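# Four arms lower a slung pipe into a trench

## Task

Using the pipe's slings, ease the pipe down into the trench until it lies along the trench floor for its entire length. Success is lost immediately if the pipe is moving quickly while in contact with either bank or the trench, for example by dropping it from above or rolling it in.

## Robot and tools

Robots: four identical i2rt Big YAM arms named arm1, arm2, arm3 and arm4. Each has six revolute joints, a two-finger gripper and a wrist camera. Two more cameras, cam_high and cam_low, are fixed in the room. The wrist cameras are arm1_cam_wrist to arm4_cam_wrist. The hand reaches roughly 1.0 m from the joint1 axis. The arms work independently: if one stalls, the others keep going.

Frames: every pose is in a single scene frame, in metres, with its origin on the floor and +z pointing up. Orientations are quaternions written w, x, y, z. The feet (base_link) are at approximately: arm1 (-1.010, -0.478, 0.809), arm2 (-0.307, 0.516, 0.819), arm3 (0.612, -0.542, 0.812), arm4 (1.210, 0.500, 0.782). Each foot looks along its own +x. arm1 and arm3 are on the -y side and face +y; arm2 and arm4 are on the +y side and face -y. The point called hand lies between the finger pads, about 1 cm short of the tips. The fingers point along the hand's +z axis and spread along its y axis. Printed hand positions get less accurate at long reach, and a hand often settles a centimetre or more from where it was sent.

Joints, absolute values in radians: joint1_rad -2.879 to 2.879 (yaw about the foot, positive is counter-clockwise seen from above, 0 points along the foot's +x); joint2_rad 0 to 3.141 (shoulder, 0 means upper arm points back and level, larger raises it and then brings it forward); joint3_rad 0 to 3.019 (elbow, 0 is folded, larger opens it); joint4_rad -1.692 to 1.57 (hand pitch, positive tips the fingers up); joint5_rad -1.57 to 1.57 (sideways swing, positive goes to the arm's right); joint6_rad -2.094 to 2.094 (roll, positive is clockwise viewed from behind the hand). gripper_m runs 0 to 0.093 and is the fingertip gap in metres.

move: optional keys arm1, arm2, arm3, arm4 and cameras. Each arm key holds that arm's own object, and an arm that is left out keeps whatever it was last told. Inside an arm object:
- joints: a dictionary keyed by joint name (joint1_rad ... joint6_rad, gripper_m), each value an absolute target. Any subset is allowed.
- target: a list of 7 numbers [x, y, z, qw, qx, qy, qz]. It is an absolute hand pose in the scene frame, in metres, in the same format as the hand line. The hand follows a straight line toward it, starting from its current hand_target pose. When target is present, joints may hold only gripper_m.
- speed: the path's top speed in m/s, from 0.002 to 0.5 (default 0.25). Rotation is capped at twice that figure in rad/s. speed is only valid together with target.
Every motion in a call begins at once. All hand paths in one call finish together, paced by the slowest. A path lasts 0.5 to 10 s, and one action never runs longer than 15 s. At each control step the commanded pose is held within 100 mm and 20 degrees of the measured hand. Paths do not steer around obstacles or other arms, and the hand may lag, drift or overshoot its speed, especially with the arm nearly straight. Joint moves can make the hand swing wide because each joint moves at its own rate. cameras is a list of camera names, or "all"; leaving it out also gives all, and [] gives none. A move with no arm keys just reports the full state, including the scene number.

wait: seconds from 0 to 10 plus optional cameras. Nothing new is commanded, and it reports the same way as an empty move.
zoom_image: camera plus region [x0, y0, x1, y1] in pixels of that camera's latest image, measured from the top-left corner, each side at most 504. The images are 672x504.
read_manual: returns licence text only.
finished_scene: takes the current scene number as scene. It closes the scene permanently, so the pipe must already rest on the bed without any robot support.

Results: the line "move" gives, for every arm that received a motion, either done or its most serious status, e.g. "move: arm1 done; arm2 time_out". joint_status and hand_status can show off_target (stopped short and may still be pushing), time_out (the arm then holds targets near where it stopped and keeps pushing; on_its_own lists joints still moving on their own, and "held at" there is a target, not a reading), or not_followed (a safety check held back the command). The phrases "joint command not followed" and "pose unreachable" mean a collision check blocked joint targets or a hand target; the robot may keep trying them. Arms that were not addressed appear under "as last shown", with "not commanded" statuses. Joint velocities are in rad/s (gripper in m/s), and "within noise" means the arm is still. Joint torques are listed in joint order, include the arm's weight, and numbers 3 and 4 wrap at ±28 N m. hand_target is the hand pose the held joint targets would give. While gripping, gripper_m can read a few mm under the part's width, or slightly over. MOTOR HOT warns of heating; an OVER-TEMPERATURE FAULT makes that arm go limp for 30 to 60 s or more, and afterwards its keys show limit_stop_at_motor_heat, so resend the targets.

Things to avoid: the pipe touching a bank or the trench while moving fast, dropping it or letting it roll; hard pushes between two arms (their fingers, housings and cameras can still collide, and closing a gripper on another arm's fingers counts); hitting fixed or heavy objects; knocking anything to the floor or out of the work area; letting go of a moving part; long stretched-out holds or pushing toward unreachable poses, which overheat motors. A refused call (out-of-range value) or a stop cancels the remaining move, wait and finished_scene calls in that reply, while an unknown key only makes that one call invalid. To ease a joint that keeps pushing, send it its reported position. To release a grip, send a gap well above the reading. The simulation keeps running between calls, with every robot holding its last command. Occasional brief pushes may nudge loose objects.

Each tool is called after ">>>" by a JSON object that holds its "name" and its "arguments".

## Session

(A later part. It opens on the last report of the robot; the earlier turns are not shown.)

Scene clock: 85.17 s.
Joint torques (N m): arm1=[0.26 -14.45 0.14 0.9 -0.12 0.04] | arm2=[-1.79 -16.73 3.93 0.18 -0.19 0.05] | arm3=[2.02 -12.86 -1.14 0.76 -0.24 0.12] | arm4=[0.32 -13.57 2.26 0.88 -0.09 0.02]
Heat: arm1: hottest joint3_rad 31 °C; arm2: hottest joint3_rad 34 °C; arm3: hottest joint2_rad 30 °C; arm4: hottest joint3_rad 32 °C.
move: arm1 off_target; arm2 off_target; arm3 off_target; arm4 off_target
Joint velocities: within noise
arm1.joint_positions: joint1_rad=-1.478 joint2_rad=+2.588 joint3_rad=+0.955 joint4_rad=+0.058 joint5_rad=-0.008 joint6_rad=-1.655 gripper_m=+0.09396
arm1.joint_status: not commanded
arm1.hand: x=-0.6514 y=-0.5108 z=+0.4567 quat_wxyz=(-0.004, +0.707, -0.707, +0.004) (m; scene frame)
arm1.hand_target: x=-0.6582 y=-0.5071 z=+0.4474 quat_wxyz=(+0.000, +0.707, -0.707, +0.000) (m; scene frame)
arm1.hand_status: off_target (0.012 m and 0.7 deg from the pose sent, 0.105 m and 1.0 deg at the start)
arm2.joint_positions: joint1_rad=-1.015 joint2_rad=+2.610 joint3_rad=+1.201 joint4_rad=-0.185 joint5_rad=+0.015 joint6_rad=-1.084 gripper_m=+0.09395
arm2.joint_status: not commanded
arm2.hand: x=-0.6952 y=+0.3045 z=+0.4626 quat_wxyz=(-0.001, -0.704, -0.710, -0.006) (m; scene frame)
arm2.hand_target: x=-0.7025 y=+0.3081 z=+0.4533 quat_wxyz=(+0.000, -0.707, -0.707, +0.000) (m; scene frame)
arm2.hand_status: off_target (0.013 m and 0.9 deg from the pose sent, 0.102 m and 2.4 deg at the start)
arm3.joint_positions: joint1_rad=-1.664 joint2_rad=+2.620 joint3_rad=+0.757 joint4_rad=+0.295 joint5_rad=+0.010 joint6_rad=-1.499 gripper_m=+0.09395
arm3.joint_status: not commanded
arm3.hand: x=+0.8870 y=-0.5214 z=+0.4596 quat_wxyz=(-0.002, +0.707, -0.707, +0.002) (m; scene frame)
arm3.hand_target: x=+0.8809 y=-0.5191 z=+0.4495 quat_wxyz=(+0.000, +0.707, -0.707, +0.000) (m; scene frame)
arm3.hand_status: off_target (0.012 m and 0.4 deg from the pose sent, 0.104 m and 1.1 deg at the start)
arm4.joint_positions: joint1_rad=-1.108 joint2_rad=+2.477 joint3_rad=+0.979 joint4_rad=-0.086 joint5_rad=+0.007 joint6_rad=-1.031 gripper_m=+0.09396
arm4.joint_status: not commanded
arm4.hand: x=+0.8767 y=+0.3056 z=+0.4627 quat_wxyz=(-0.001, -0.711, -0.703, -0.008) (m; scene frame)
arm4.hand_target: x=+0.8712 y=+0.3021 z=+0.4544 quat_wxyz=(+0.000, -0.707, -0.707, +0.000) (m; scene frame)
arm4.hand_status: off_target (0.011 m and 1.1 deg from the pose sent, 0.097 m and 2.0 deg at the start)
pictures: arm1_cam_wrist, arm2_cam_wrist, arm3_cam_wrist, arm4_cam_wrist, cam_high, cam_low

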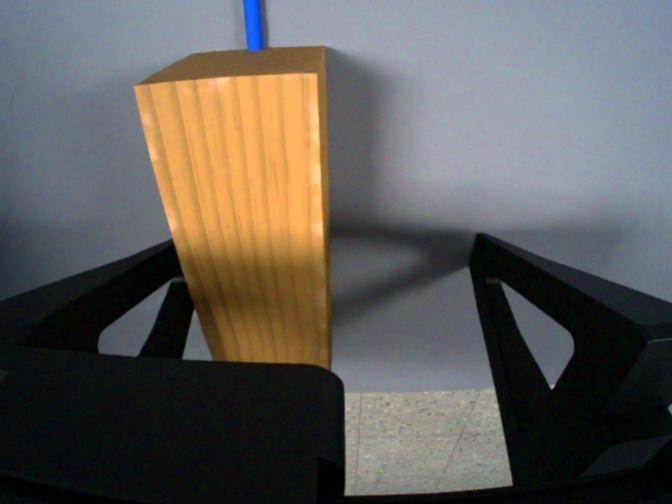

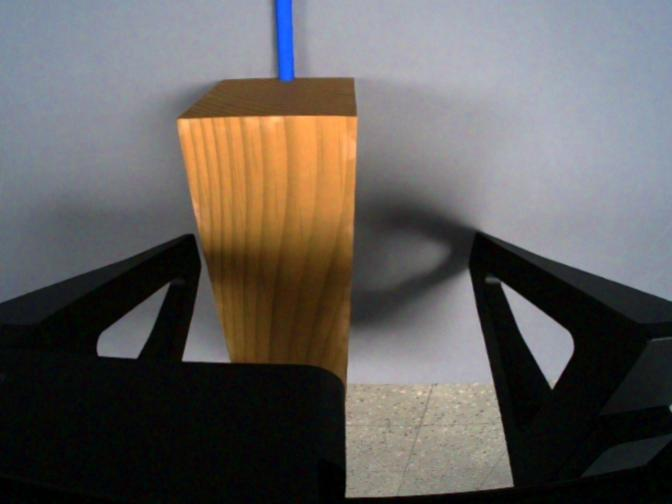

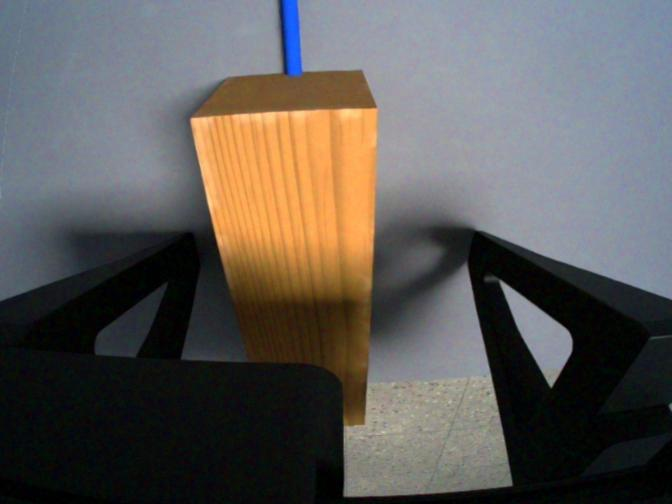

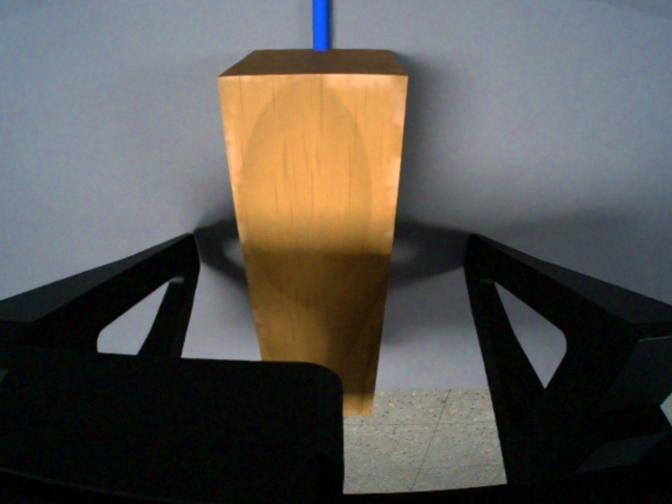

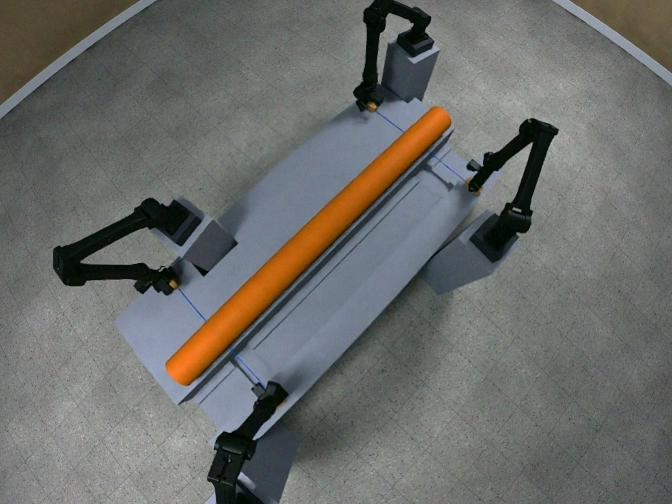

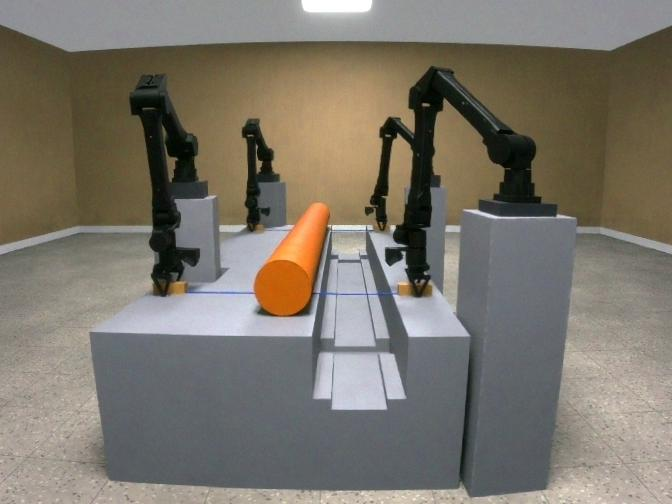

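>>> {"name": "move", "arguments": {"arm1": {"target":[-0.678,-0.507,0.456,0,0.7071,-0.7071,0],"speed":0.1}, "arm2": {"target":[-0.688,0.308,0.463,0,0.7071,0.7071,0],"speed":0.1}, "arm3": {"target":[0.871,-0.519,0.458,0,0.7071,-0.7071,0],"speed":0.1}, "arm4": {"target":[0.874,0.302,0.463,0,0.7071,0.7071,0],"speed":0.1}, "cameras": ["arm1_cam_wrist","arm2_cam_wrist"]}}

>>> {"name": "move", "arguments": {"arm1": {"joints":{"gripper_m":0.02}}, "arm2": {"joints":{"gripper_m":0.02}}, "arm3": {"joints":{"gripper_m":0.02}}, "arm4": {"joints":{"gripper_m":0.02}}}}

Scene clock: 90.27 s.
Joint torques (N m): arm1=[0.15 -15.15 -0.99 1.01 -0.11 -0.01] | arm2=[-0.5 -18.96 1.01 -0.12 -0.21 0.22] | arm3=[2.32 -14.45 -3.19 0.49 -0.25 0.14] | arm4=[0.5 -15.79 0.75 0.72 -0.09 0.06]
Heat: arm1: hottest joint2_rad 30 °C; arm2: hottest joint3_rad 33 °C; arm3: hottest joint2_rad 30 °C; arm4: hottest joint3_rad 32 °C.
move: arm1 done; arm2 done; arm3 off_target; arm4 done
Joint velocities: within noise
arm1.joint_positions: joint1_rad=-1.478 joint2_rad=+2.588 joint3_rad=+0.899 joint4_rad=+0.100 joint5_rad=-0.008 joint6_rad=-1.655 gripper_m=+0.09396
arm1.joint_status: not commanded
arm1.hand: x=-0.6759 y=-0.5087 z=+0.4583 quat_wxyz=(+0.001, +0.707, -0.707, -0.001) (m; scene frame)
arm1.hand_target: x=-0.6780 y=-0.5070 z=+0.4561 quat_wxyz=(+0.000, +0.707, -0.707, +0.000) (m; scene frame)
arm1.hand_status: done (0.004 m and 0.2 deg from the pose sent, 0.027 m and 0.6 deg at the start)
arm2.joint_positions: joint1_rad=-1.015 joint2_rad=+2.608 joint3_rad=+1.179 joint4_rad=-0.153 joint5_rad=+0.015 joint6_rad=-1.084 gripper_m=+0.09395
arm2.joint_status: not commanded
arm2.hand: x=-0.6904 y=+0.3071 z=+0.4621 quat_wxyz=(+0.000, -0.704, -0.710, -0.001) (m; scene frame)
arm2.hand_target: x=-0.6879 y=+0.3080 z=+0.4630 quat_wxyz=(+0.000, -0.707, -0.707, +0.000) (m; scene frame)
arm2.hand_status: done (0.003 m and 0.5 deg from the pose sent, 0.008 m and 0.9 deg at the start)
arm3.joint_positions: joint1_rad=-1.664 joint2_rad=+2.620 joint3_rad=+0.744 joint4_rad=+0.323 joint5_rad=+0.010 joint6_rad=-1.498 gripper_m=+0.09395
arm3.joint_status: not commanded
arm3.hand: x=+0.8863 y=-0.5215 z=+0.4610 quat_wxyz=(-0.008, +0.707, -0.708, +0.007) (m; scene frame)
arm3.hand_target: x=+0.8711 y=-0.5193 z=+0.4583 quat_wxyz=(+0.000, +0.707, -0.707, +0.000) (m; scene frame)
arm3.hand_status: off_target (0.016 m and 1.3 deg from the pose sent, 0.016 m and 0.4 deg at the start)
arm4.joint_positions: joint1_rad=-1.108 joint2_rad=+2.476 joint3_rad=+0.979 joint4_rad=-0.086 joint5_rad=+0.007 joint6_rad=-1.031 gripper_m=+0.09396
arm4.joint_status: not commanded
arm4.hand: x=+0.8765 y=+0.3055 z=+0.4628 quat_wxyz=(-0.001, -0.711, -0.703, -0.008) (m; scene frame)
arm4.hand_target: x=+0.8741 y=+0.3020 z=+0.4630 quat_wxyz=(+0.000, -0.707, -0.707, +0.000) (m; scene frame)
arm4.hand_status: done (0.004 m and 1.1 deg from the pose sent, 0.004 m and 1.1 deg at the start)
pictures: arm1_cam_wrist, arm2_cam_wrist

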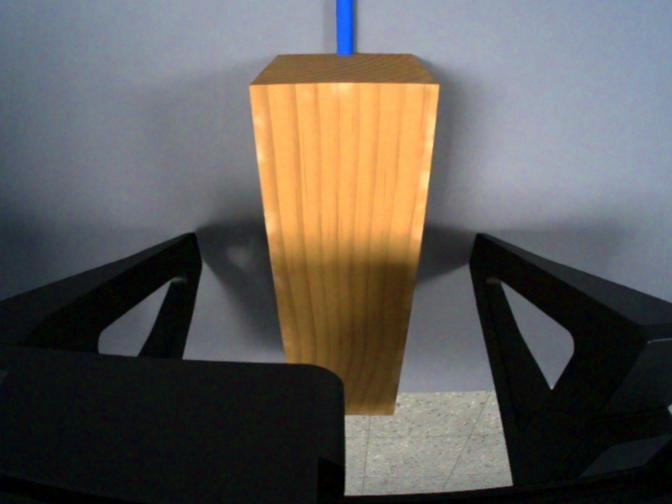

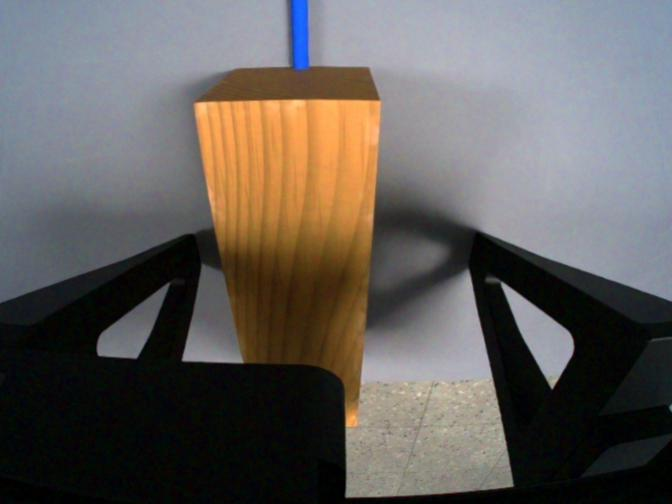

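Scene clock: 90.93 s.
Joint torques (N m): arm1=[0.26 -15.44 -0.98 0.96 -0.13 0.05] | arm2=[-0.5 -18.96 1.2 -0.14 -0.16 0.21] | arm3=[1.96 -14.51 -3.06 0.43 -0.25 0.09] | arm4=[0.62 -15.79 0.75 0.53 -0.03 0.07]
Heat: arm1: hottest joint2_rad 30 °C; arm2: hottest joint3_rad 33 °C; arm3: hottest joint2_rad 30 °C; arm4: hottest joint3_rad 32 °C.
move: arm1 off_target; arm2 off_target; arm3 off_target; arm4 off_target
Joint velocities: within noise
arm1.joint_positions: joint1_rad=-1.478 joint2_rad=+2.588 joint3_rad=+0.899 joint4_rad=+0.101 joint5_rad=-0.008 joint6_rad=-1.654 gripper_m=+0.03411
arm1.joint_status: gripper_m off_target (ended at +0.03414, target +0.02000)
arm1.hand: x=-0.6760 y=-0.5087 z=+0.4583 quat_wxyz=(+0.001, +0.707, -0.708, -0.001) (m; scene frame)
arm1.hand_target: x=-0.6780 y=-0.5070 z=+0.4561 quat_wxyz=(+0.000, +0.707, -0.707, +0.000) (m; scene frame)
arm1.hand_status: not commanded
arm2.joint_positions: joint1_rad=-1.015 joint2_rad=+2.608 joint3_rad=+1.176 joint4_rad=-0.153 joint5_rad=+0.014 joint6_rad=-1.083 gripper_m=+0.03449
arm2.joint_status: gripper_m off_target (ended at +0.03452, target +0.02000)
arm2.hand: x=-0.6890 y=+0.3076 z=+0.4620 quat_wxyz=(-0.001, -0.705, -0.709, -0.002) (m; scene frame)
arm2.hand_target: x=-0.6878 y=+0.3080 z=+0.4629 quat_wxyz=(+0.000, -0.707, -0.707, +0.000) (m; scene frame)
arm2.hand_status: not commanded
arm3.joint_positions: joint1_rad=-1.661 joint2_rad=+2.621 joint3_rad=+0.742 joint4_rad=+0.324 joint5_rad=+0.010 joint6_rad=-1.493 gripper_m=+0.03491
arm3.joint_status: gripper_m off_target (ended at +0.03495, target +0.02000)
arm3.hand: x=+0.8847 y=-0.5208 z=+0.4609 quat_wxyz=(-0.007, +0.706, -0.708, +0.007) (m; scene frame)
arm3.hand_target: x=+0.8712 y=-0.5193 z=+0.4583 quat_wxyz=(+0.000, +0.707, -0.707, +0.000) (m; scene frame)
arm3.hand_status: not commanded
arm4.joint_positions: joint1_rad=-1.108 joint2_rad=+2.476 joint3_rad=+0.979 joint4_rad=-0.080 joint5_rad=+0.006 joint6_rad=-1.032 gripper_m=+0.03488
arm4.joint_status: gripper_m off_target (ended at +0.03492, target +0.02000)
arm4.hand: x=+0.8755 y=+0.3046 z=+0.4628 quat_wxyz=(-0.001, -0.711, -0.703, -0.005) (m; scene frame)
arm4.hand_target: x=+0.8741 y=+0.3020 z=+0.4630 quat_wxyz=(+0.000, -0.707, -0.707, +0.000) (m; scene frame)
arm4.hand_status: not commanded
pictures: arm1_cam_wrist, arm2_cam_wrist, arm3_cam_wrist, arm4_cam_wrist, cam_high, cam_low

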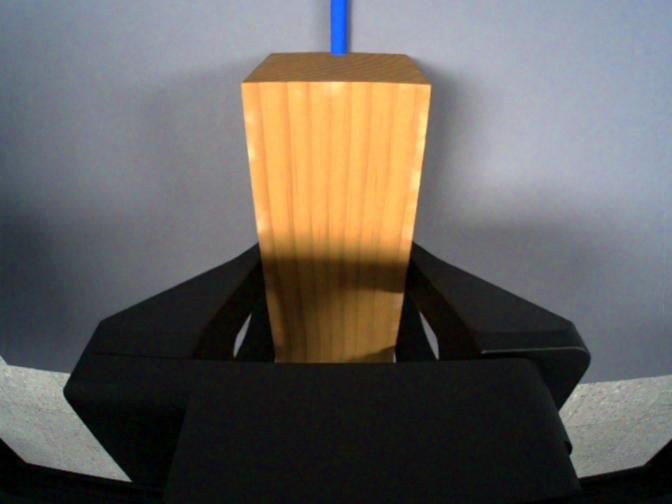

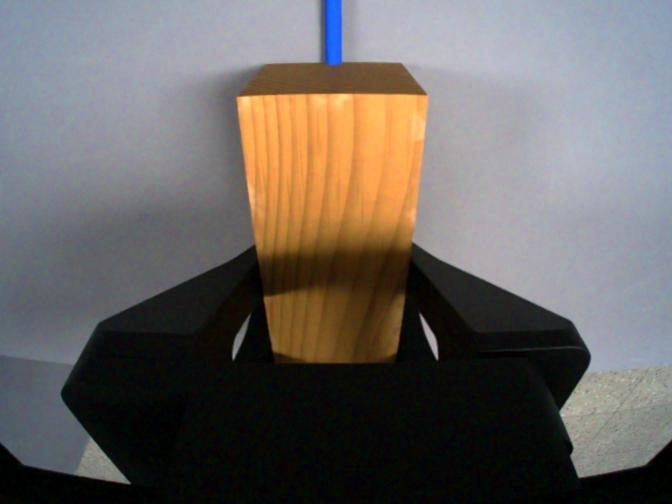

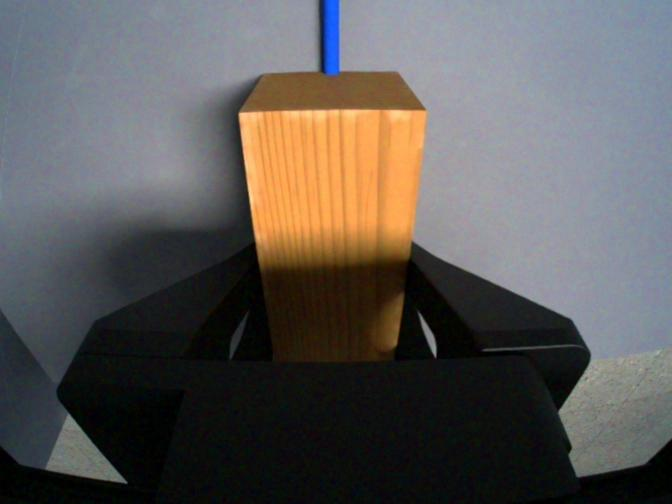

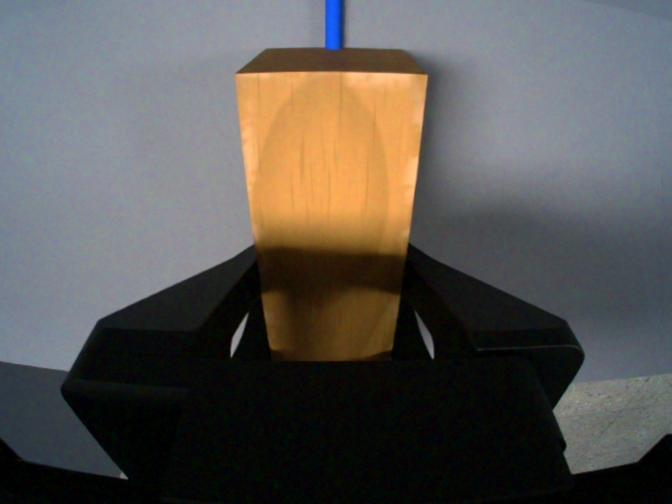

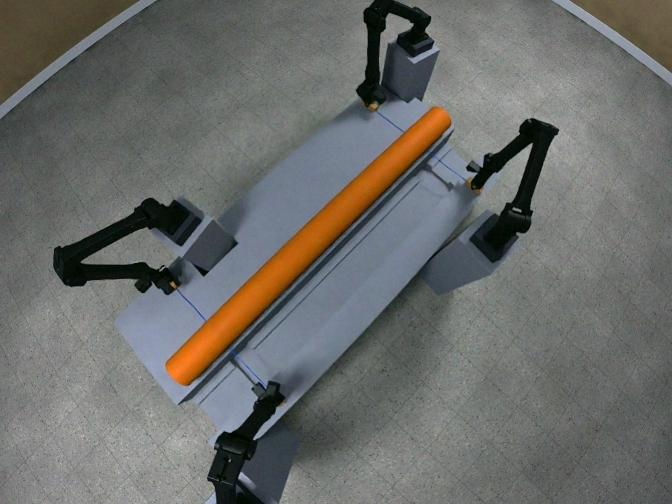

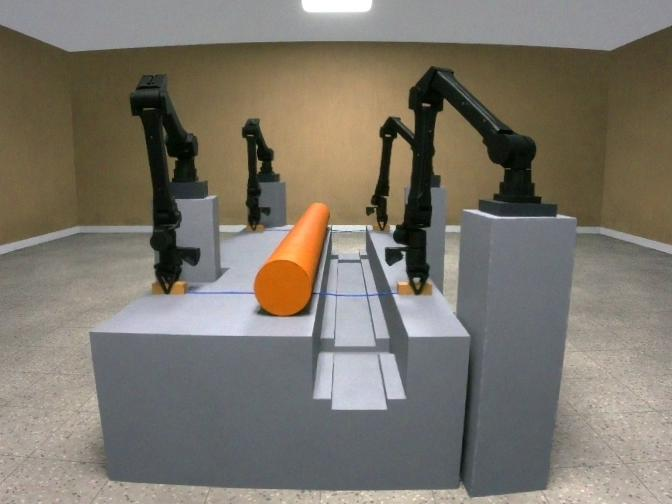

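>>> {"name": "move", "arguments": {"arm1": {"target":[-0.685,-0.37,0.62,0,0.7071,-0.7071,0],"speed":0.15}, "arm2": {"target":[-0.682,0.11,0.62,0,0.7071,0.7071,0],"speed":0.15}, "arm3": {"target":[0.878,-0.37,0.62,0,0.7071,-0.7071,0],"speed":0.15}, "arm4": {"target":[0.876,0.11,0.62,0,0.7071,0.7071,0],"speed":0.15}}}

Scene clock: 113.10 s.
Joint torques (N m): arm1=[0.38 -14.68 1.73 0.18 -0.12 0.1] | arm2=[-0.15 -22.3 8.44 -0.92 -0.15 0.21] | arm3=[1.44 -15.97 1.83 -0.36 -0.25 0.08] | arm4=[0.5 -20.37 6.49 -0.27 0.02 0.29]
Heat: arm1: hottest joint2_rad 31 °C; arm2: hottest joint3_rad 32 °C; arm3: hottest joint2_rad 31 °C; arm4: hottest joint3_rad 31 °C.
move: arm1 done; arm2 off_target; arm3 done; arm4 off_target
Joint velocities: within noise
arm1.joint_positions: joint1_rad=-1.072 joint2_rad=+2.085 joint3_rad=+0.717 joint4_rad=-0.207 joint5_rad=-0.012 joint6_rad=-1.257 gripper_m=+0.03411
arm1.joint_status: not commanded
arm1.hand: x=-0.6824 y=-0.3703 z=+0.6171 quat_wxyz=(-0.003, +0.710, -0.705, +0.002) (m; scene frame)
arm1.hand_target: x=-0.6850 y=-0.3700 z=+0.6199 quat_wxyz=(+0.000, +0.707, -0.707, +0.000) (m; scene frame)
arm1.hand_status: done (0.004 m and 0.5 deg from the pose sent, 0.213 m and 0.1 deg at the start)
arm2.joint_positions: joint1_rad=-0.690 joint2_rad=+2.356 joint3_rad=+1.349 joint4_rad=-0.611 joint5_rad=+0.010 joint6_rad=-0.753 gripper_m=+0.03449
arm2.joint_status: not commanded
arm2.hand: x=-0.6711 y=+0.1265 z=+0.6066 quat_wxyz=(+0.001, -0.706, -0.708, -0.016) (m; scene frame)
arm2.hand_target: x=-0.6815 y=+0.1103 z=+0.6203 quat_wxyz=(+0.000, -0.707, -0.707, +0.000) (m; scene frame)
arm2.hand_status: off_target (0.024 m and 1.9 deg from the pose sent, 0.253 m and 0.4 deg at the start)
arm3.joint_positions: joint1_rad=-1.162 joint2_rad=+2.076 joint3_rad=+0.633 joint4_rad=-0.146 joint5_rad=+0.007 joint6_rad=-1.002 gripper_m=+0.03491
arm3.joint_status: not commanded
arm3.hand: x=+0.8729 y=-0.3744 z=+0.6165 quat_wxyz=(+0.005, +0.709, -0.705, -0.001) (m; scene frame)
arm3.hand_target: x=+0.8779 y=-0.3701 z=+0.6199 quat_wxyz=(+0.000, +0.707, -0.707, +0.000) (m; scene frame)
arm3.hand_status: done (0.008 m and 0.7 deg from the pose sent, 0.219 m and 1.1 deg at the start)
arm4.joint_positions: joint1_rad=-0.775 joint2_rad=+2.209 joint3_rad=+1.186 joint4_rad=-0.592 joint5_rad=+0.005 joint6_rad=-0.721 gripper_m=+0.03488
arm4.joint_status: not commanded
arm4.hand: x=+0.8901 y=+0.1282 z=+0.6021 quat_wxyz=(+0.002, -0.703, -0.711, -0.022) (m; scene frame)
arm4.hand_target: x=+0.8764 y=+0.1104 z=+0.6204 quat_wxyz=(+0.000, -0.707, -0.707, +0.000) (m; scene frame)
arm4.hand_status: off_target (0.029 m and 2.6 deg from the pose sent, 0.250 m and 0.8 deg at the start)
pictures: arm1_cam_wrist, arm2_cam_wrist, arm3_cam_wrist, arm4_cam_wrist, cam_high, cam_low

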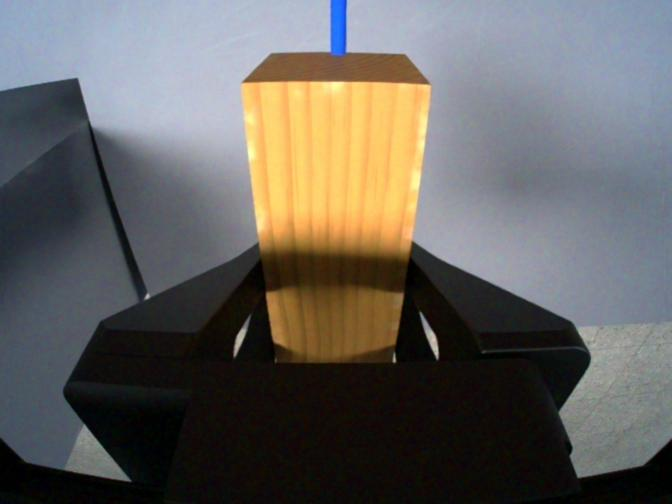

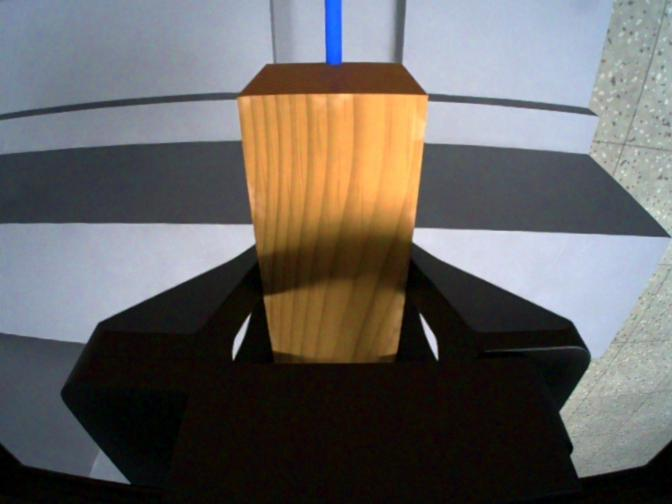

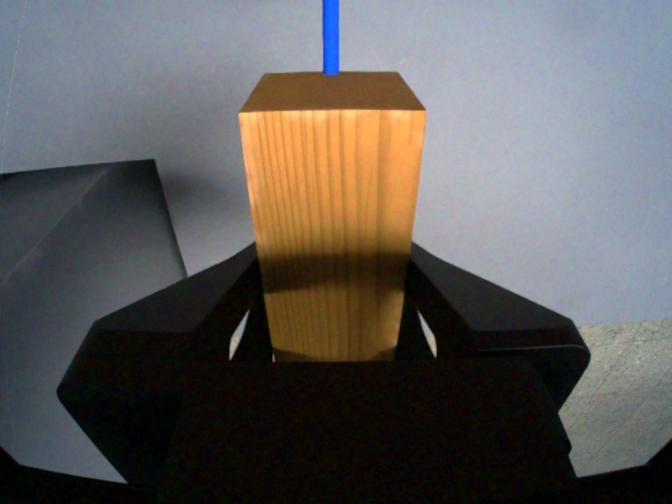

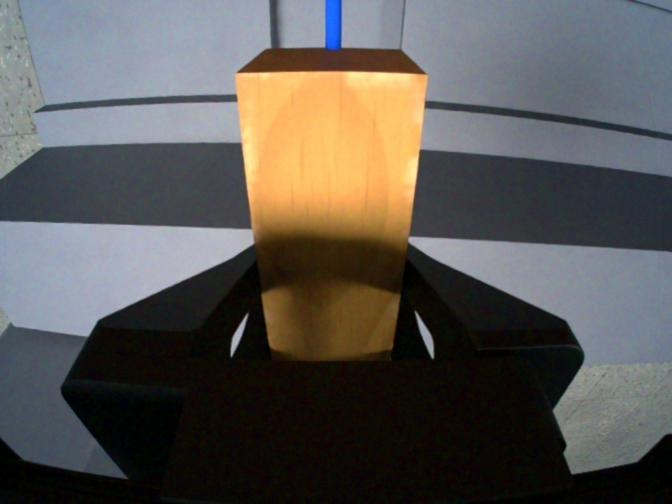

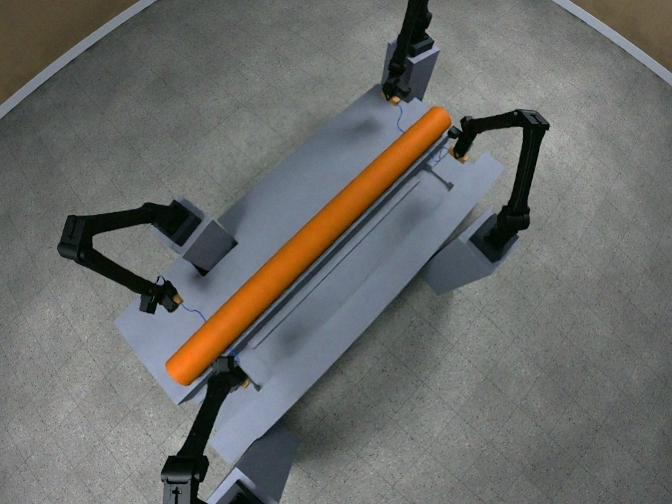

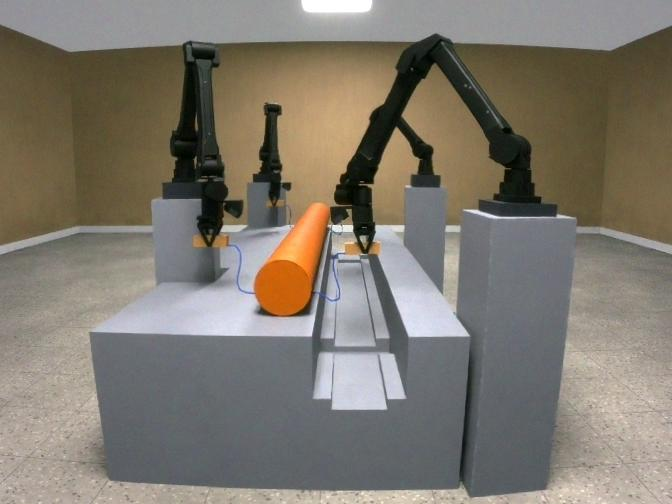

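>>> {"name": "move", "arguments": {"arm1": {"target":[-0.687,-0.36,0.675,0,0.7071,-0.7071,0],"speed":0.08}, "arm2": {"target":[-0.69,0.064,0.687,0,0.7071,0.7071,0],"speed":0.08}, "arm3": {"target":[0.885,-0.36,0.675,0,0.7071,-0.7071,0],"speed":0.08}, "arm4": {"target":[0.867,0.062,0.69,0,0.7071,0.7071,0],"speed":0.08}, "cameras": ["cam_low","cam_high"]}}

Scene clock: 119.73 s.
Joint torques (N m): arm1=[0.5 -14.45 2.92 0.1 -0.15 0.08] | arm2=[0.32 -23.82 10.89 -0.98 -0.18 0.22] | arm3=[1.96 -15.62 3.67 -0.42 -0.26 0.1] | arm4=[1.03 -21.77 8.66 -0.34 0.01 0.3]
Heat: arm1: hottest joint2_rad 31 °C; arm2: hottest joint2_rad 32 °C; arm3: hottest joint2_rad 31 °C; arm4: hottest joint3_rad 31 °C.
move: arm1 done; arm2 off_target; arm3 off_target; arm4 off_target
Joint velocities: within noise
arm1.joint_positions: joint1_rad=-1.051 joint2_rad=+1.914 joint3_rad=+0.700 joint4_rad=-0.365 joint5_rad=-0.012 joint6_rad=-1.230 gripper_m=+0.03411
arm1.joint_status: not commanded
arm1.hand: x=-0.6844 y=-0.3628 z=+0.6707 quat_wxyz=(+0.000, +0.707, -0.707, +0.001) (m; scene frame)
arm1.hand_target: x=-0.6870 y=-0.3601 z=+0.6749 quat_wxyz=(+0.000, +0.707, -0.707, +0.000) (m; scene frame)
arm1.hand_status: done (0.006 m and 0.1 deg from the pose sent, 0.059 m and 0.5 deg at the start)
arm2.joint_positions: joint1_rad=-0.654 joint2_rad=+2.298 joint3_rad=+1.463 joint4_rad=-0.801 joint5_rad=+0.010 joint6_rad=-0.709 gripper_m=+0.03449
arm2.joint_status: not commanded
arm2.hand: x=-0.6793 y=+0.0883 z=+0.6652 quat_wxyz=(+0.002, -0.709, -0.705, -0.025) (m; scene frame)
arm2.hand_target: x=-0.6893 y=+0.0647 z=+0.6875 quat_wxyz=(+0.000, -0.707, -0.707, +0.000) (m; scene frame)
arm2.hand_status: off_target (0.034 m and 2.9 deg from the pose sent, 0.104 m and 1.9 deg at the start)
arm3.joint_positions: joint1_rad=-1.154 joint2_rad=+1.901 joint3_rad=+0.633 joint4_rad=-0.333 joint5_rad=+0.007 joint6_rad=-0.987 gripper_m=+0.03491
arm3.joint_status: not commanded
arm3.hand: x=+0.8770 y=-0.3692 z=+0.6687 quat_wxyz=(+0.011, +0.706, -0.708, -0.002) (m; scene frame)
arm3.hand_target: x=+0.8849 y=-0.3601 z=+0.6751 quat_wxyz=(+0.000, +0.707, -0.707, +0.000) (m; scene frame)
arm3.hand_status: off_target (0.014 m and 1.3 deg from the pose sent, 0.061 m and 0.7 deg at the start)
arm4.joint_positions: joint1_rad=-0.737 joint2_rad=+2.147 joint3_rad=+1.317 joint4_rad=-0.803 joint5_rad=+0.005 joint6_rad=-0.677 gripper_m=+0.03488
arm4.joint_status: not commanded
arm4.hand: x=+0.8811 y=+0.0871 z=+0.6632 quat_wxyz=(+0.003, -0.705, -0.709, -0.031) (m; scene frame)
arm4.hand_target: x=+0.8679 y=+0.0630 z=+0.6904 quat_wxyz=(+0.000, -0.707, -0.707, +0.000) (m; scene frame)
arm4.hand_status: off_target (0.039 m and 3.6 deg from the pose sent, 0.113 m and 2.6 deg at the start)
pictures: cam_high, cam_low

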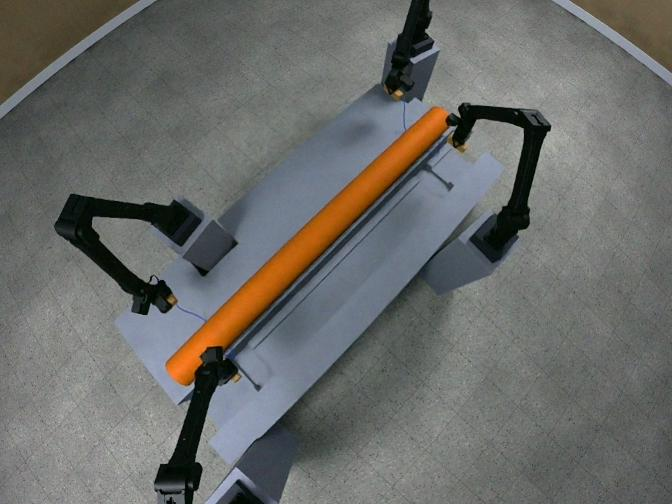

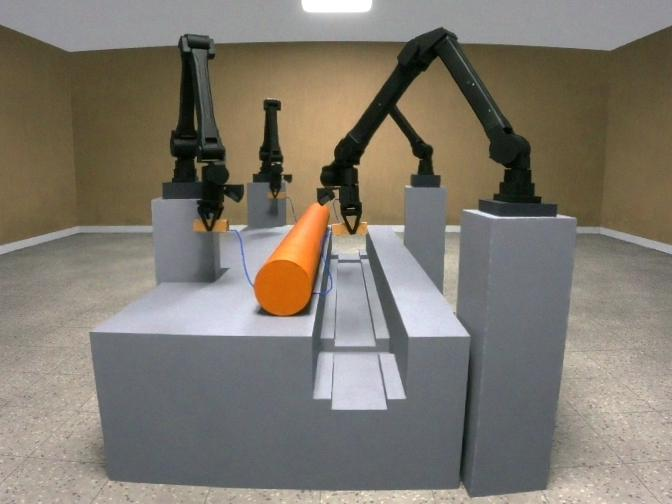

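>>> {"name": "move", "arguments": {"arm1": {"target":[-0.687,-0.333,0.755,0,0.7071,-0.7071,0],"speed":0.08}, "arm2": {"target":[-0.692,0.038,0.775,0,0.7071,0.7071,0],"speed":0.08}, "arm3": {"target":[0.885,-0.33,0.755,0,0.7071,-0.7071,0],"speed":0.08}, "arm4": {"target":[0.866,0.038,0.78,0,0.7071,0.7071,0],"speed":0.08}, "cameras": ["cam_low","cam_high"]}}

Scene clock: 125.53 s.
Joint torques (N m): arm1=[-0.21 -15.5 7.27 -0.57 -0.17 -0.08] | arm2=[0.5 -24.18 12.66 -0.98 -0.19 0.21] | arm3=[1.08 -16.91 6.6 -0.57 -0.28 0.07] | arm4=[1.03 -22.36 10.59 -0.32 -0.05 0.29]
Heat: arm1: hottest joint2_rad 31 °C; arm2: hottest joint2_rad 33 °C; arm3: hottest joint2_rad 31 °C; arm4: hottest joint3_rad 31 °C.
move: arm1 off_target; arm2 off_target; arm3 off_target; arm4 off_target
Joint velocities: within noise
arm1.joint_positions: joint1_rad=-0.973 joint2_rad=+1.724 joint3_rad=+0.703 joint4_rad=-0.611 joint5_rad=-0.012 joint6_rad=-1.150 gripper_m=+0.03411
arm1.joint_status: not commanded
arm1.hand: x=-0.7075 y=-0.3425 z=+0.7331 quat_wxyz=(+0.025, +0.706, -0.707, -0.008) (m; scene frame)
arm1.hand_target: x=-0.6876 y=-0.3334 z=+0.7544 quat_wxyz=(+0.000, +0.707, -0.707, +0.000) (m; scene frame)
arm1.hand_status: off_target (0.031 m and 3.0 deg from the pose sent, 0.089 m and 0.1 deg at the start)
arm2.joint_positions: joint1_rad=-0.628 joint2_rad=+2.197 joint3_rad=+1.560 joint4_rad=-1.001 joint5_rad=+0.010 joint6_rad=-0.683 gripper_m=+0.03449
arm2.joint_status: not commanded
arm2.hand: x=-0.6835 y=+0.0617 z=+0.7505 quat_wxyz=(+0.003, -0.709, -0.705, -0.026) (m; scene frame)
arm2.hand_target: x=-0.6911 y=+0.0388 z=+0.7757 quat_wxyz=(+0.000, -0.707, -0.707, +0.000) (m; scene frame)
arm2.hand_status: off_target (0.035 m and 3.1 deg from the pose sent, 0.121 m and 2.9 deg at the start)
arm3.joint_positions: joint1_rad=-1.072 joint2_rad=+1.709 joint3_rad=+0.679 joint4_rad=-0.610 joint5_rad=+0.007 joint6_rad=-0.911 gripper_m=+0.03491
arm3.joint_status: not commanded
arm3.hand: x=+0.8662 y=-0.3452 z=+0.7362 quat_wxyz=(+0.030, +0.708, -0.705, -0.003) (m; scene frame)
arm3.hand_target: x=+0.8845 y=-0.3304 z=+0.7548 quat_wxyz=(+0.000, +0.707, -0.707, +0.000) (m; scene frame)
arm3.hand_status: off_target (0.031 m and 3.4 deg from the pose sent, 0.095 m and 1.3 deg at the start)
arm4.joint_positions: joint1_rad=-0.713 joint2_rad=+2.048 joint3_rad=+1.419 joint4_rad=-1.020 joint5_rad=+0.006 joint6_rad=-0.650 gripper_m=+0.03488
arm4.joint_status: not commanded
arm4.hand: x=+0.8797 y=+0.0650 z=+0.7455 quat_wxyz=(+0.006, -0.705, -0.708, -0.039) (m; scene frame)
arm4.hand_target: x=+0.8673 y=+0.0396 z=+0.7807 quat_wxyz=(-0.001, -0.707, -0.707, +0.000) (m; scene frame)
arm4.hand_status: off_target (0.046 m and 4.5 deg from the pose sent, 0.127 m and 3.6 deg at the start)
pictures: cam_high, cam_low

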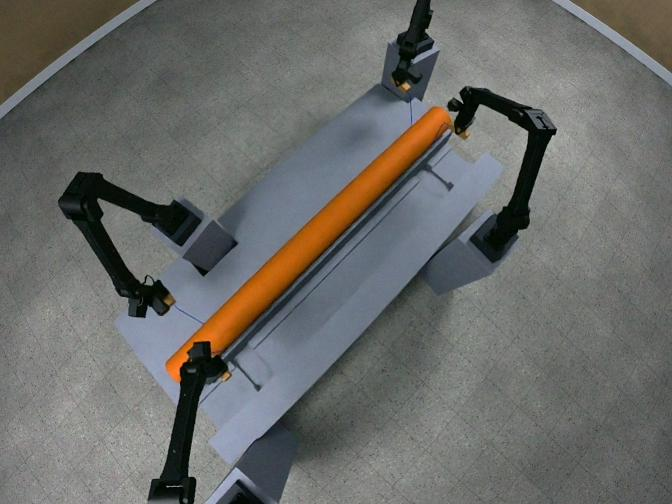

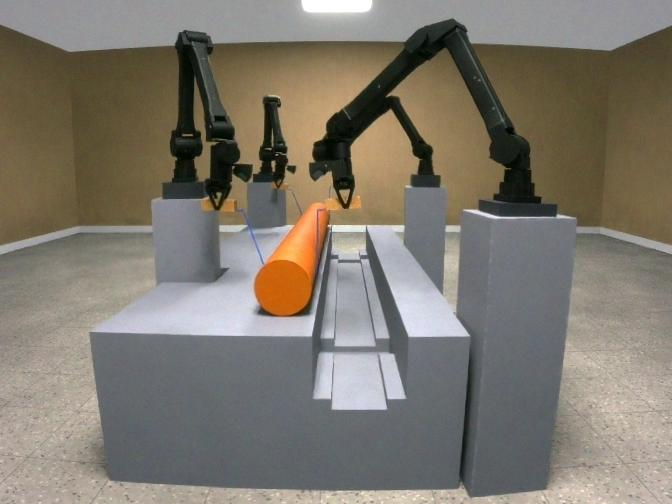

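>>> {"name": "move", "arguments": {"arm1": {"target":[-0.675,-0.325,0.80,0,0.7071,-0.7071,0],"speed":0.06}, "arm2": {"target":[-0.692,0.033,0.81,0,0.7071,0.7071,0],"speed":0.06}, "arm3": {"target":[0.895,-0.32,0.80,0,0.7071,-0.7071,0],"speed":0.06}, "arm4": {"target":[0.866,0.030,0.82,0,0.7071,0.7071,0],"speed":0.06}, "cameras": ["cam_low","cam_high"]}}

Scene clock: 130.40 s.
Joint torques (N m): arm1=[-0.56 -16.67 8.9 -0.95 -0.07 -0.05] | arm2=[0.56 -27.11 14.69 -1.1 -0.38 0.13] | arm3=[1.03 -18.9 8.17 -1.05 -0.26 0.03] | arm4=[1.14 -25.88 12.44 -0.49 -0.18 0.21]
Heat: arm1: hottest joint2_rad 31 °C; arm2: hottest joint2_rad 34 °C; arm3: hottest joint2_rad 31 °C; arm4: hottest joint3_rad 32 °C.
move: arm1 off_target; arm2 off_target; arm3 off_target; arm4 off_target
Joint velocities: within noise
arm1.joint_positions: joint1_rad=-0.963 joint2_rad=+1.660 joint3_rad=+0.761 joint4_rad=-0.751 joint5_rad=-0.015 joint6_rad=-1.142 gripper_m=+0.03411
arm1.joint_status: not commanded
arm1.hand: x=-0.7003 y=-0.3343 z=+0.7674 quat_wxyz=(+0.033, +0.707, -0.707, -0.013) (m; scene frame)
arm1.hand_target: x=-0.6760 y=-0.3254 z=+0.7990 quat_wxyz=(+0.000, +0.707, -0.707, +0.000) (m; scene frame)
arm1.hand_status: off_target (0.042 m and 4.0 deg from the pose sent, 0.076 m and 3.0 deg at the start)
arm2.joint_positions: joint1_rad=-0.623 joint2_rad=+2.191 joint3_rad=+1.564 joint4_rad=-1.073 joint5_rad=+0.014 joint6_rad=-0.671 gripper_m=+0.03449
arm2.joint_status: not commanded
arm2.hand: x=-0.6727 y=+0.0717 z=+0.7570 quat_wxyz=(+0.009, -0.710, -0.702, -0.056) (m; scene frame)
arm2.hand_target: x=-0.6895 y=+0.0361 z=+0.8111 quat_wxyz=(+0.000, -0.707, -0.707, +0.000) (m; scene frame)
arm2.hand_status: off_target (0.068 m and 6.6 deg from the pose sent, 0.067 m and 3.1 deg at the start)
arm3.joint_positions: joint1_rad=-1.065 joint2_rad=+1.646 joint3_rad=+0.737 joint4_rad=-0.752 joint5_rad=+0.007 joint6_rad=-0.903 gripper_m=+0.03491
arm3.joint_status: not commanded
arm3.hand: x=+0.8718 y=-0.3378 z=+0.7694 quat_wxyz=(+0.041, +0.708, -0.705, -0.004) (m; scene frame)
arm3.hand_target: x=+0.8940 y=-0.3209 z=+0.7992 quat_wxyz=(+0.000, +0.707, -0.707, +0.000) (m; scene frame)
arm3.hand_status: off_target (0.042 m and 4.7 deg from the pose sent, 0.074 m and 3.4 deg at the start)
arm4.joint_positions: joint1_rad=-0.706 joint2_rad=+2.046 joint3_rad=+1.443 joint4_rad=-1.110 joint5_rad=+0.010 joint6_rad=-0.635 gripper_m=+0.03488
arm4.joint_status: not commanded
arm4.hand: x=+0.8886 y=+0.0720 z=+0.7559 quat_wxyz=(+0.013, -0.707, -0.704, -0.070) (m; scene frame)
arm4.hand_target: x=+0.8693 y=+0.0343 z=+0.8211 quat_wxyz=(-0.001, -0.707, -0.707, +0.000) (m; scene frame)
arm4.hand_status: off_target (0.080 m and 8.2 deg from the pose sent, 0.083 m and 4.5 deg at the start)
pictures: cam_high, cam_low

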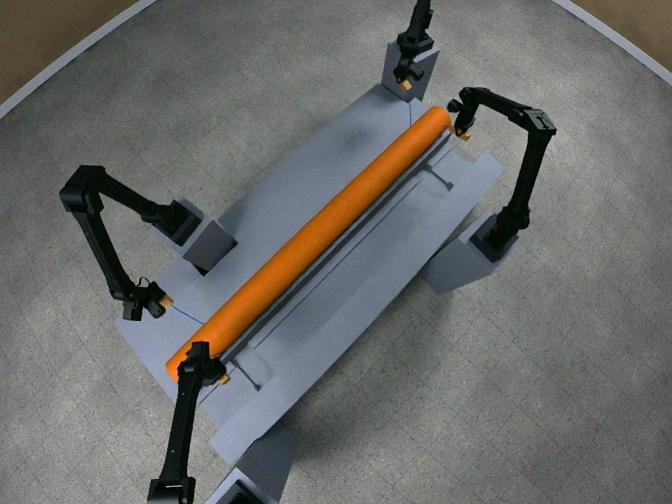

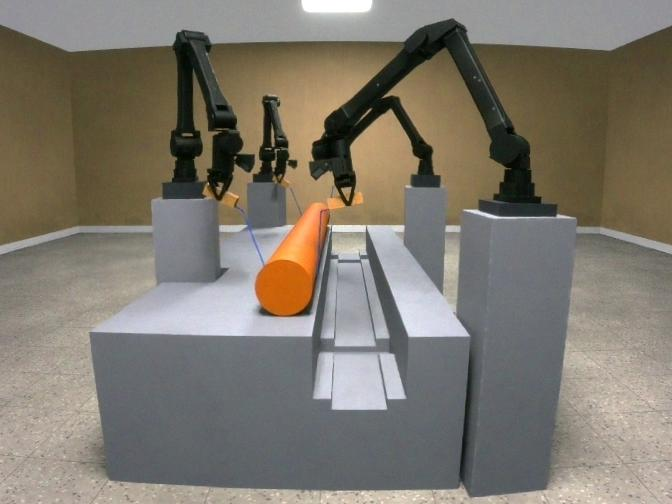

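>>> {"name": "move", "arguments": {"arm1": {"target":[-0.675,-0.315,0.84,0,0.7071,-0.7071,0],"speed":0.06}, "arm2": {"target":[-0.692,0.037,0.86,0,0.7071,0.7071,0],"speed":0.06}, "arm3": {"target":[0.895,-0.31,0.84,0,0.7071,-0.7071,0],"speed":0.06}, "arm4": {"target":[0.866,0.035,0.87,0,0.7071,0.7071,0],"speed":0.06}, "cameras": ["cam_low","cam_high"]}}

Scene clock: 135.50 s.
Joint torques (N m): arm1=[-0.67 -17.32 10.56 -1.28 -0.03 -0.08] | arm2=[-0.03 -30.92 16.1 -2.19 -0.36 0.04] | arm3=[0.56 -20.37 9.5 -1.63 -0.07 -0.03] | arm4=[0.62 -28.45 13.64 -1.24 -0.18 0.12]
Heat: arm1: hottest joint2_rad 32 °C; arm2: hottest joint3_rad 36 °C; arm3: hottest joint2_rad 31 °C; arm4: hottest joint3_rad 33 °C.
move: arm1 off_target; arm2 off_target; arm3 off_target; arm4 off_target
Joint velocities: within noise
arm1.joint_positions: joint1_rad=-0.940 joint2_rad=+1.598 joint3_rad=+0.796 joint4_rad=-0.865 joint5_rad=-0.015 joint6_rad=-1.116 gripper_m=+0.03411
arm1.joint_status: not commanded
arm1.hand: x=-0.7037 y=-0.3270 z=+0.7975 quat_wxyz=(+0.041, +0.705, -0.708, -0.015) (m; scene frame)
arm1.hand_target: x=-0.6768 y=-0.3158 z=+0.8384 quat_wxyz=(+0.000, +0.707, -0.707, +0.000) (m; scene frame)
arm1.hand_status: off_target (0.053 m and 5.0 deg from the pose sent, 0.079 m and 4.0 deg at the start)
arm2.joint_positions: joint1_rad=-0.620 joint2_rad=+2.165 joint3_rad=+1.570 joint4_rad=-1.135 joint5_rad=+0.015 joint6_rad=-0.666 gripper_m=+0.03449
arm2.joint_status: not commanded
arm2.hand: x=-0.6667 y=+0.0767 z=+0.7751 quat_wxyz=(+0.011, -0.710, -0.700, -0.071) (m; scene frame)
arm2.hand_target: x=-0.6877 y=+0.0424 z=+0.8590 quat_wxyz=(+0.000, -0.707, -0.707, +0.000) (m; scene frame)
arm2.hand_status: off_target (0.097 m and 8.3 deg from the pose sent, 0.110 m and 6.6 deg at the start)
arm3.joint_positions: joint1_rad=-1.038 joint2_rad=+1.595 joint3_rad=+0.782 joint4_rad=-0.862 joint5_rad=+0.003 joint6_rad=-0.876 gripper_m=+0.03491
arm3.joint_status: not commanded
arm3.hand: x=+0.8695 y=-0.3273 z=+0.7982 quat_wxyz=(+0.048, +0.708, -0.705, -0.006) (m; scene frame)
arm3.hand_target: x=+0.8935 y=-0.3110 z=+0.8384 quat_wxyz=(+0.000, +0.707, -0.707, +0.000) (m; scene frame)
arm3.hand_status: off_target (0.052 m and 5.5 deg from the pose sent, 0.079 m and 4.7 deg at the start)
arm4.joint_positions: joint1_rad=-0.706 joint2_rad=+2.011 joint3_rad=+1.464 joint4_rad=-1.186 joint5_rad=+0.011 joint6_rad=-0.633 gripper_m=+0.03488
arm4.joint_status: not commanded
arm4.hand: x=+0.8907 y=+0.0753 z=+0.7823 quat_wxyz=(+0.015, -0.707, -0.703, -0.080) (m; scene frame)
arm4.hand_target: x=+0.8707 y=+0.0414 z=+0.8689 quat_wxyz=(+0.000, -0.707, -0.707, +0.000) (m; scene frame)
arm4.hand_status: off_target (0.100 m and 9.3 deg from the pose sent, 0.122 m and 8.2 deg at the start; pose on its path clipped on 2 of 42 steps)
pictures: cam_high, cam_low

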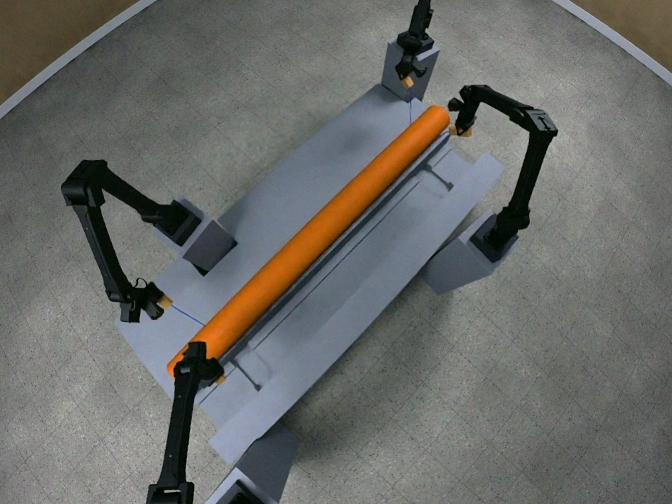

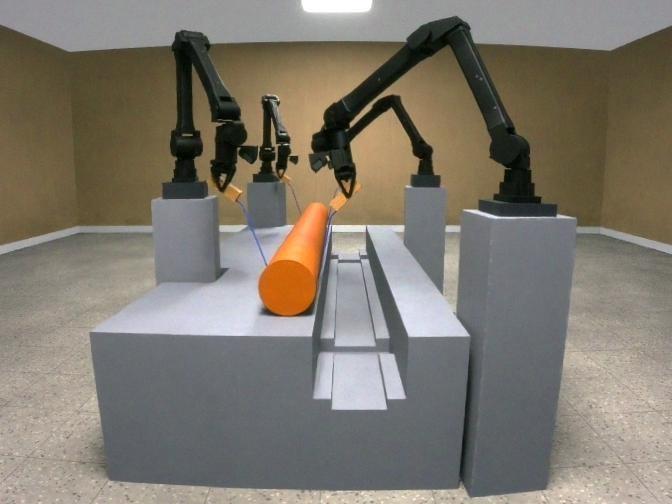

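>>> {"name": "move", "arguments": {"arm1": {"target":[-0.675,-0.315,0.87,0,0.7071,-0.7071,0],"speed":0.06}, "arm2": {"target":[-0.692,0.037,0.90,0,0.7071,0.7071,0],"speed":0.06}, "arm3": {"target":[0.895,-0.31,0.87,0,0.7071,-0.7071,0],"speed":0.06}, "arm4": {"target":[0.866,0.035,0.91,0,0.7071,0.7071,0],"speed":0.06}, "cameras": ["cam_low","cam_high"]}}

Scene clock: 141.87 s.
Joint torques (N m): arm1=[-0.21 -17.61 11.88 -1.42 0 -0.12] | arm2=[-0.26 -32.5 14.68 -2.73 -0.3 0.03] | arm3=[0.62 -20.95 10.66 -2 -0.01 -0.06] | arm4=[0.21 -30.74 11.33 -1.52 -0.11 0.07]
Heat: arm1: hottest joint2_rad 32 °C; arm2: hottest joint3_rad 38 °C; arm3: hottest joint2_rad 31 °C; arm4: hottest joint3_rad 34 °C.
move: arm1 off_target; arm2 off_target; arm3 off_target; arm4 off_target
Joint velocities: within noise
arm1.joint_positions: joint1_rad=-0.940 joint2_rad=+1.552 joint3_rad=+0.820 joint4_rad=-0.946 joint5_rad=-0.015 joint6_rad=-1.113 gripper_m=+0.03411
arm1.joint_status: not commanded
arm1.hand: x=-0.7053 y=-0.3273 z=+0.8202 quat_wxyz=(+0.046, +0.704, -0.709, -0.016) (m; scene frame)
arm1.hand_target: x=-0.6773 y=-0.3161 z=+0.8678 quat_wxyz=(+0.000, +0.707, -0.707, +0.001) (m; scene frame)
arm1.hand_status: off_target (0.060 m and 5.7 deg from the pose sent, 0.079 m and 5.0 deg at the start)
arm2.joint_positions: joint1_rad=-0.616 joint2_rad=+2.147 joint3_rad=+1.570 joint4_rad=-1.141 joint5_rad=+0.014 joint6_rad=-0.664 gripper_m=+0.03449
arm2.joint_status: not commanded
arm2.hand: x=-0.6658 y=+0.0742 z=+0.7850 quat_wxyz=(+0.010, -0.710, -0.701, -0.066) (m; scene frame)
arm2.hand_target: x=-0.6834 y=+0.0488 z=+0.8747 quat_wxyz=(+0.000, -0.707, -0.707, +0.001) (m; scene frame)
arm2.hand_status: off_target (0.124 m and 7.7 deg from the pose sent, 0.133 m and 8.3 deg at the start; pose on its path clipped on 35 of 39 steps)
arm3.joint_positions: joint1_rad=-1.036 joint2_rad=+1.551 joint3_rad=+0.805 joint4_rad=-0.944 joint5_rad=+0.002 joint6_rad=-0.872 gripper_m=+0.03491
arm3.joint_status: not commanded
arm3.hand: x=+0.8673 y=-0.3283 z=+0.8198 quat_wxyz=(+0.055, +0.707, -0.705, -0.007) (m; scene frame)
arm3.hand_target: x=+0.8929 y=-0.3115 z=+0.8677 quat_wxyz=(+0.000, +0.707, -0.707, +0.000) (m; scene frame)
arm3.hand_status: off_target (0.060 m and 6.3 deg from the pose sent, 0.078 m and 5.5 deg at the start)
arm4.joint_positions: joint1_rad=-0.698 joint2_rad=+2.009 joint3_rad=+1.464 joint4_rad=-1.181 joint5_rad=+0.010 joint6_rad=-0.627 gripper_m=+0.03488
arm4.joint_status: not commanded
arm4.hand: x=+0.8935 y=+0.0714 z=+0.7834 quat_wxyz=(+0.014, -0.706, -0.704, -0.077) (m; scene frame)
arm4.hand_target: x=+0.8768 y=+0.0495 z=+0.8734 quat_wxyz=(+0.000, -0.707, -0.707, +0.000) (m; scene frame)
arm4.hand_status: off_target (0.135 m and 8.9 deg from the pose sent, 0.136 m and 9.3 deg at the start; pose on its path clipped on 36 of 39 steps)
pictures: cam_high, cam_low

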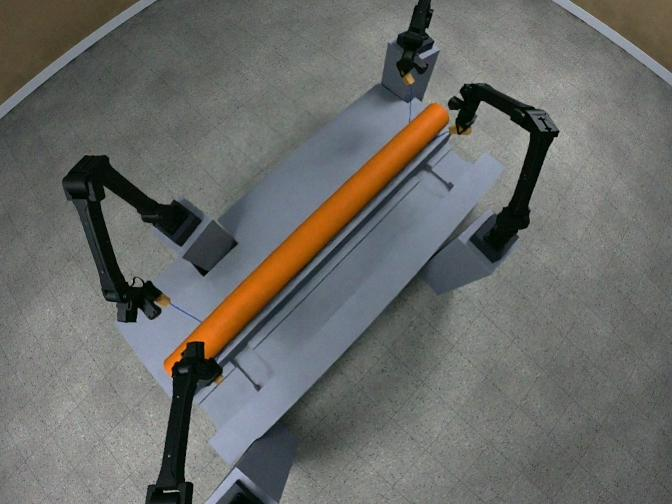

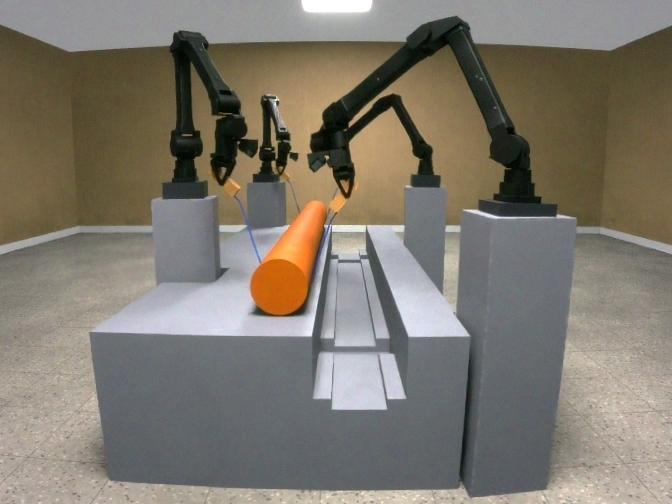

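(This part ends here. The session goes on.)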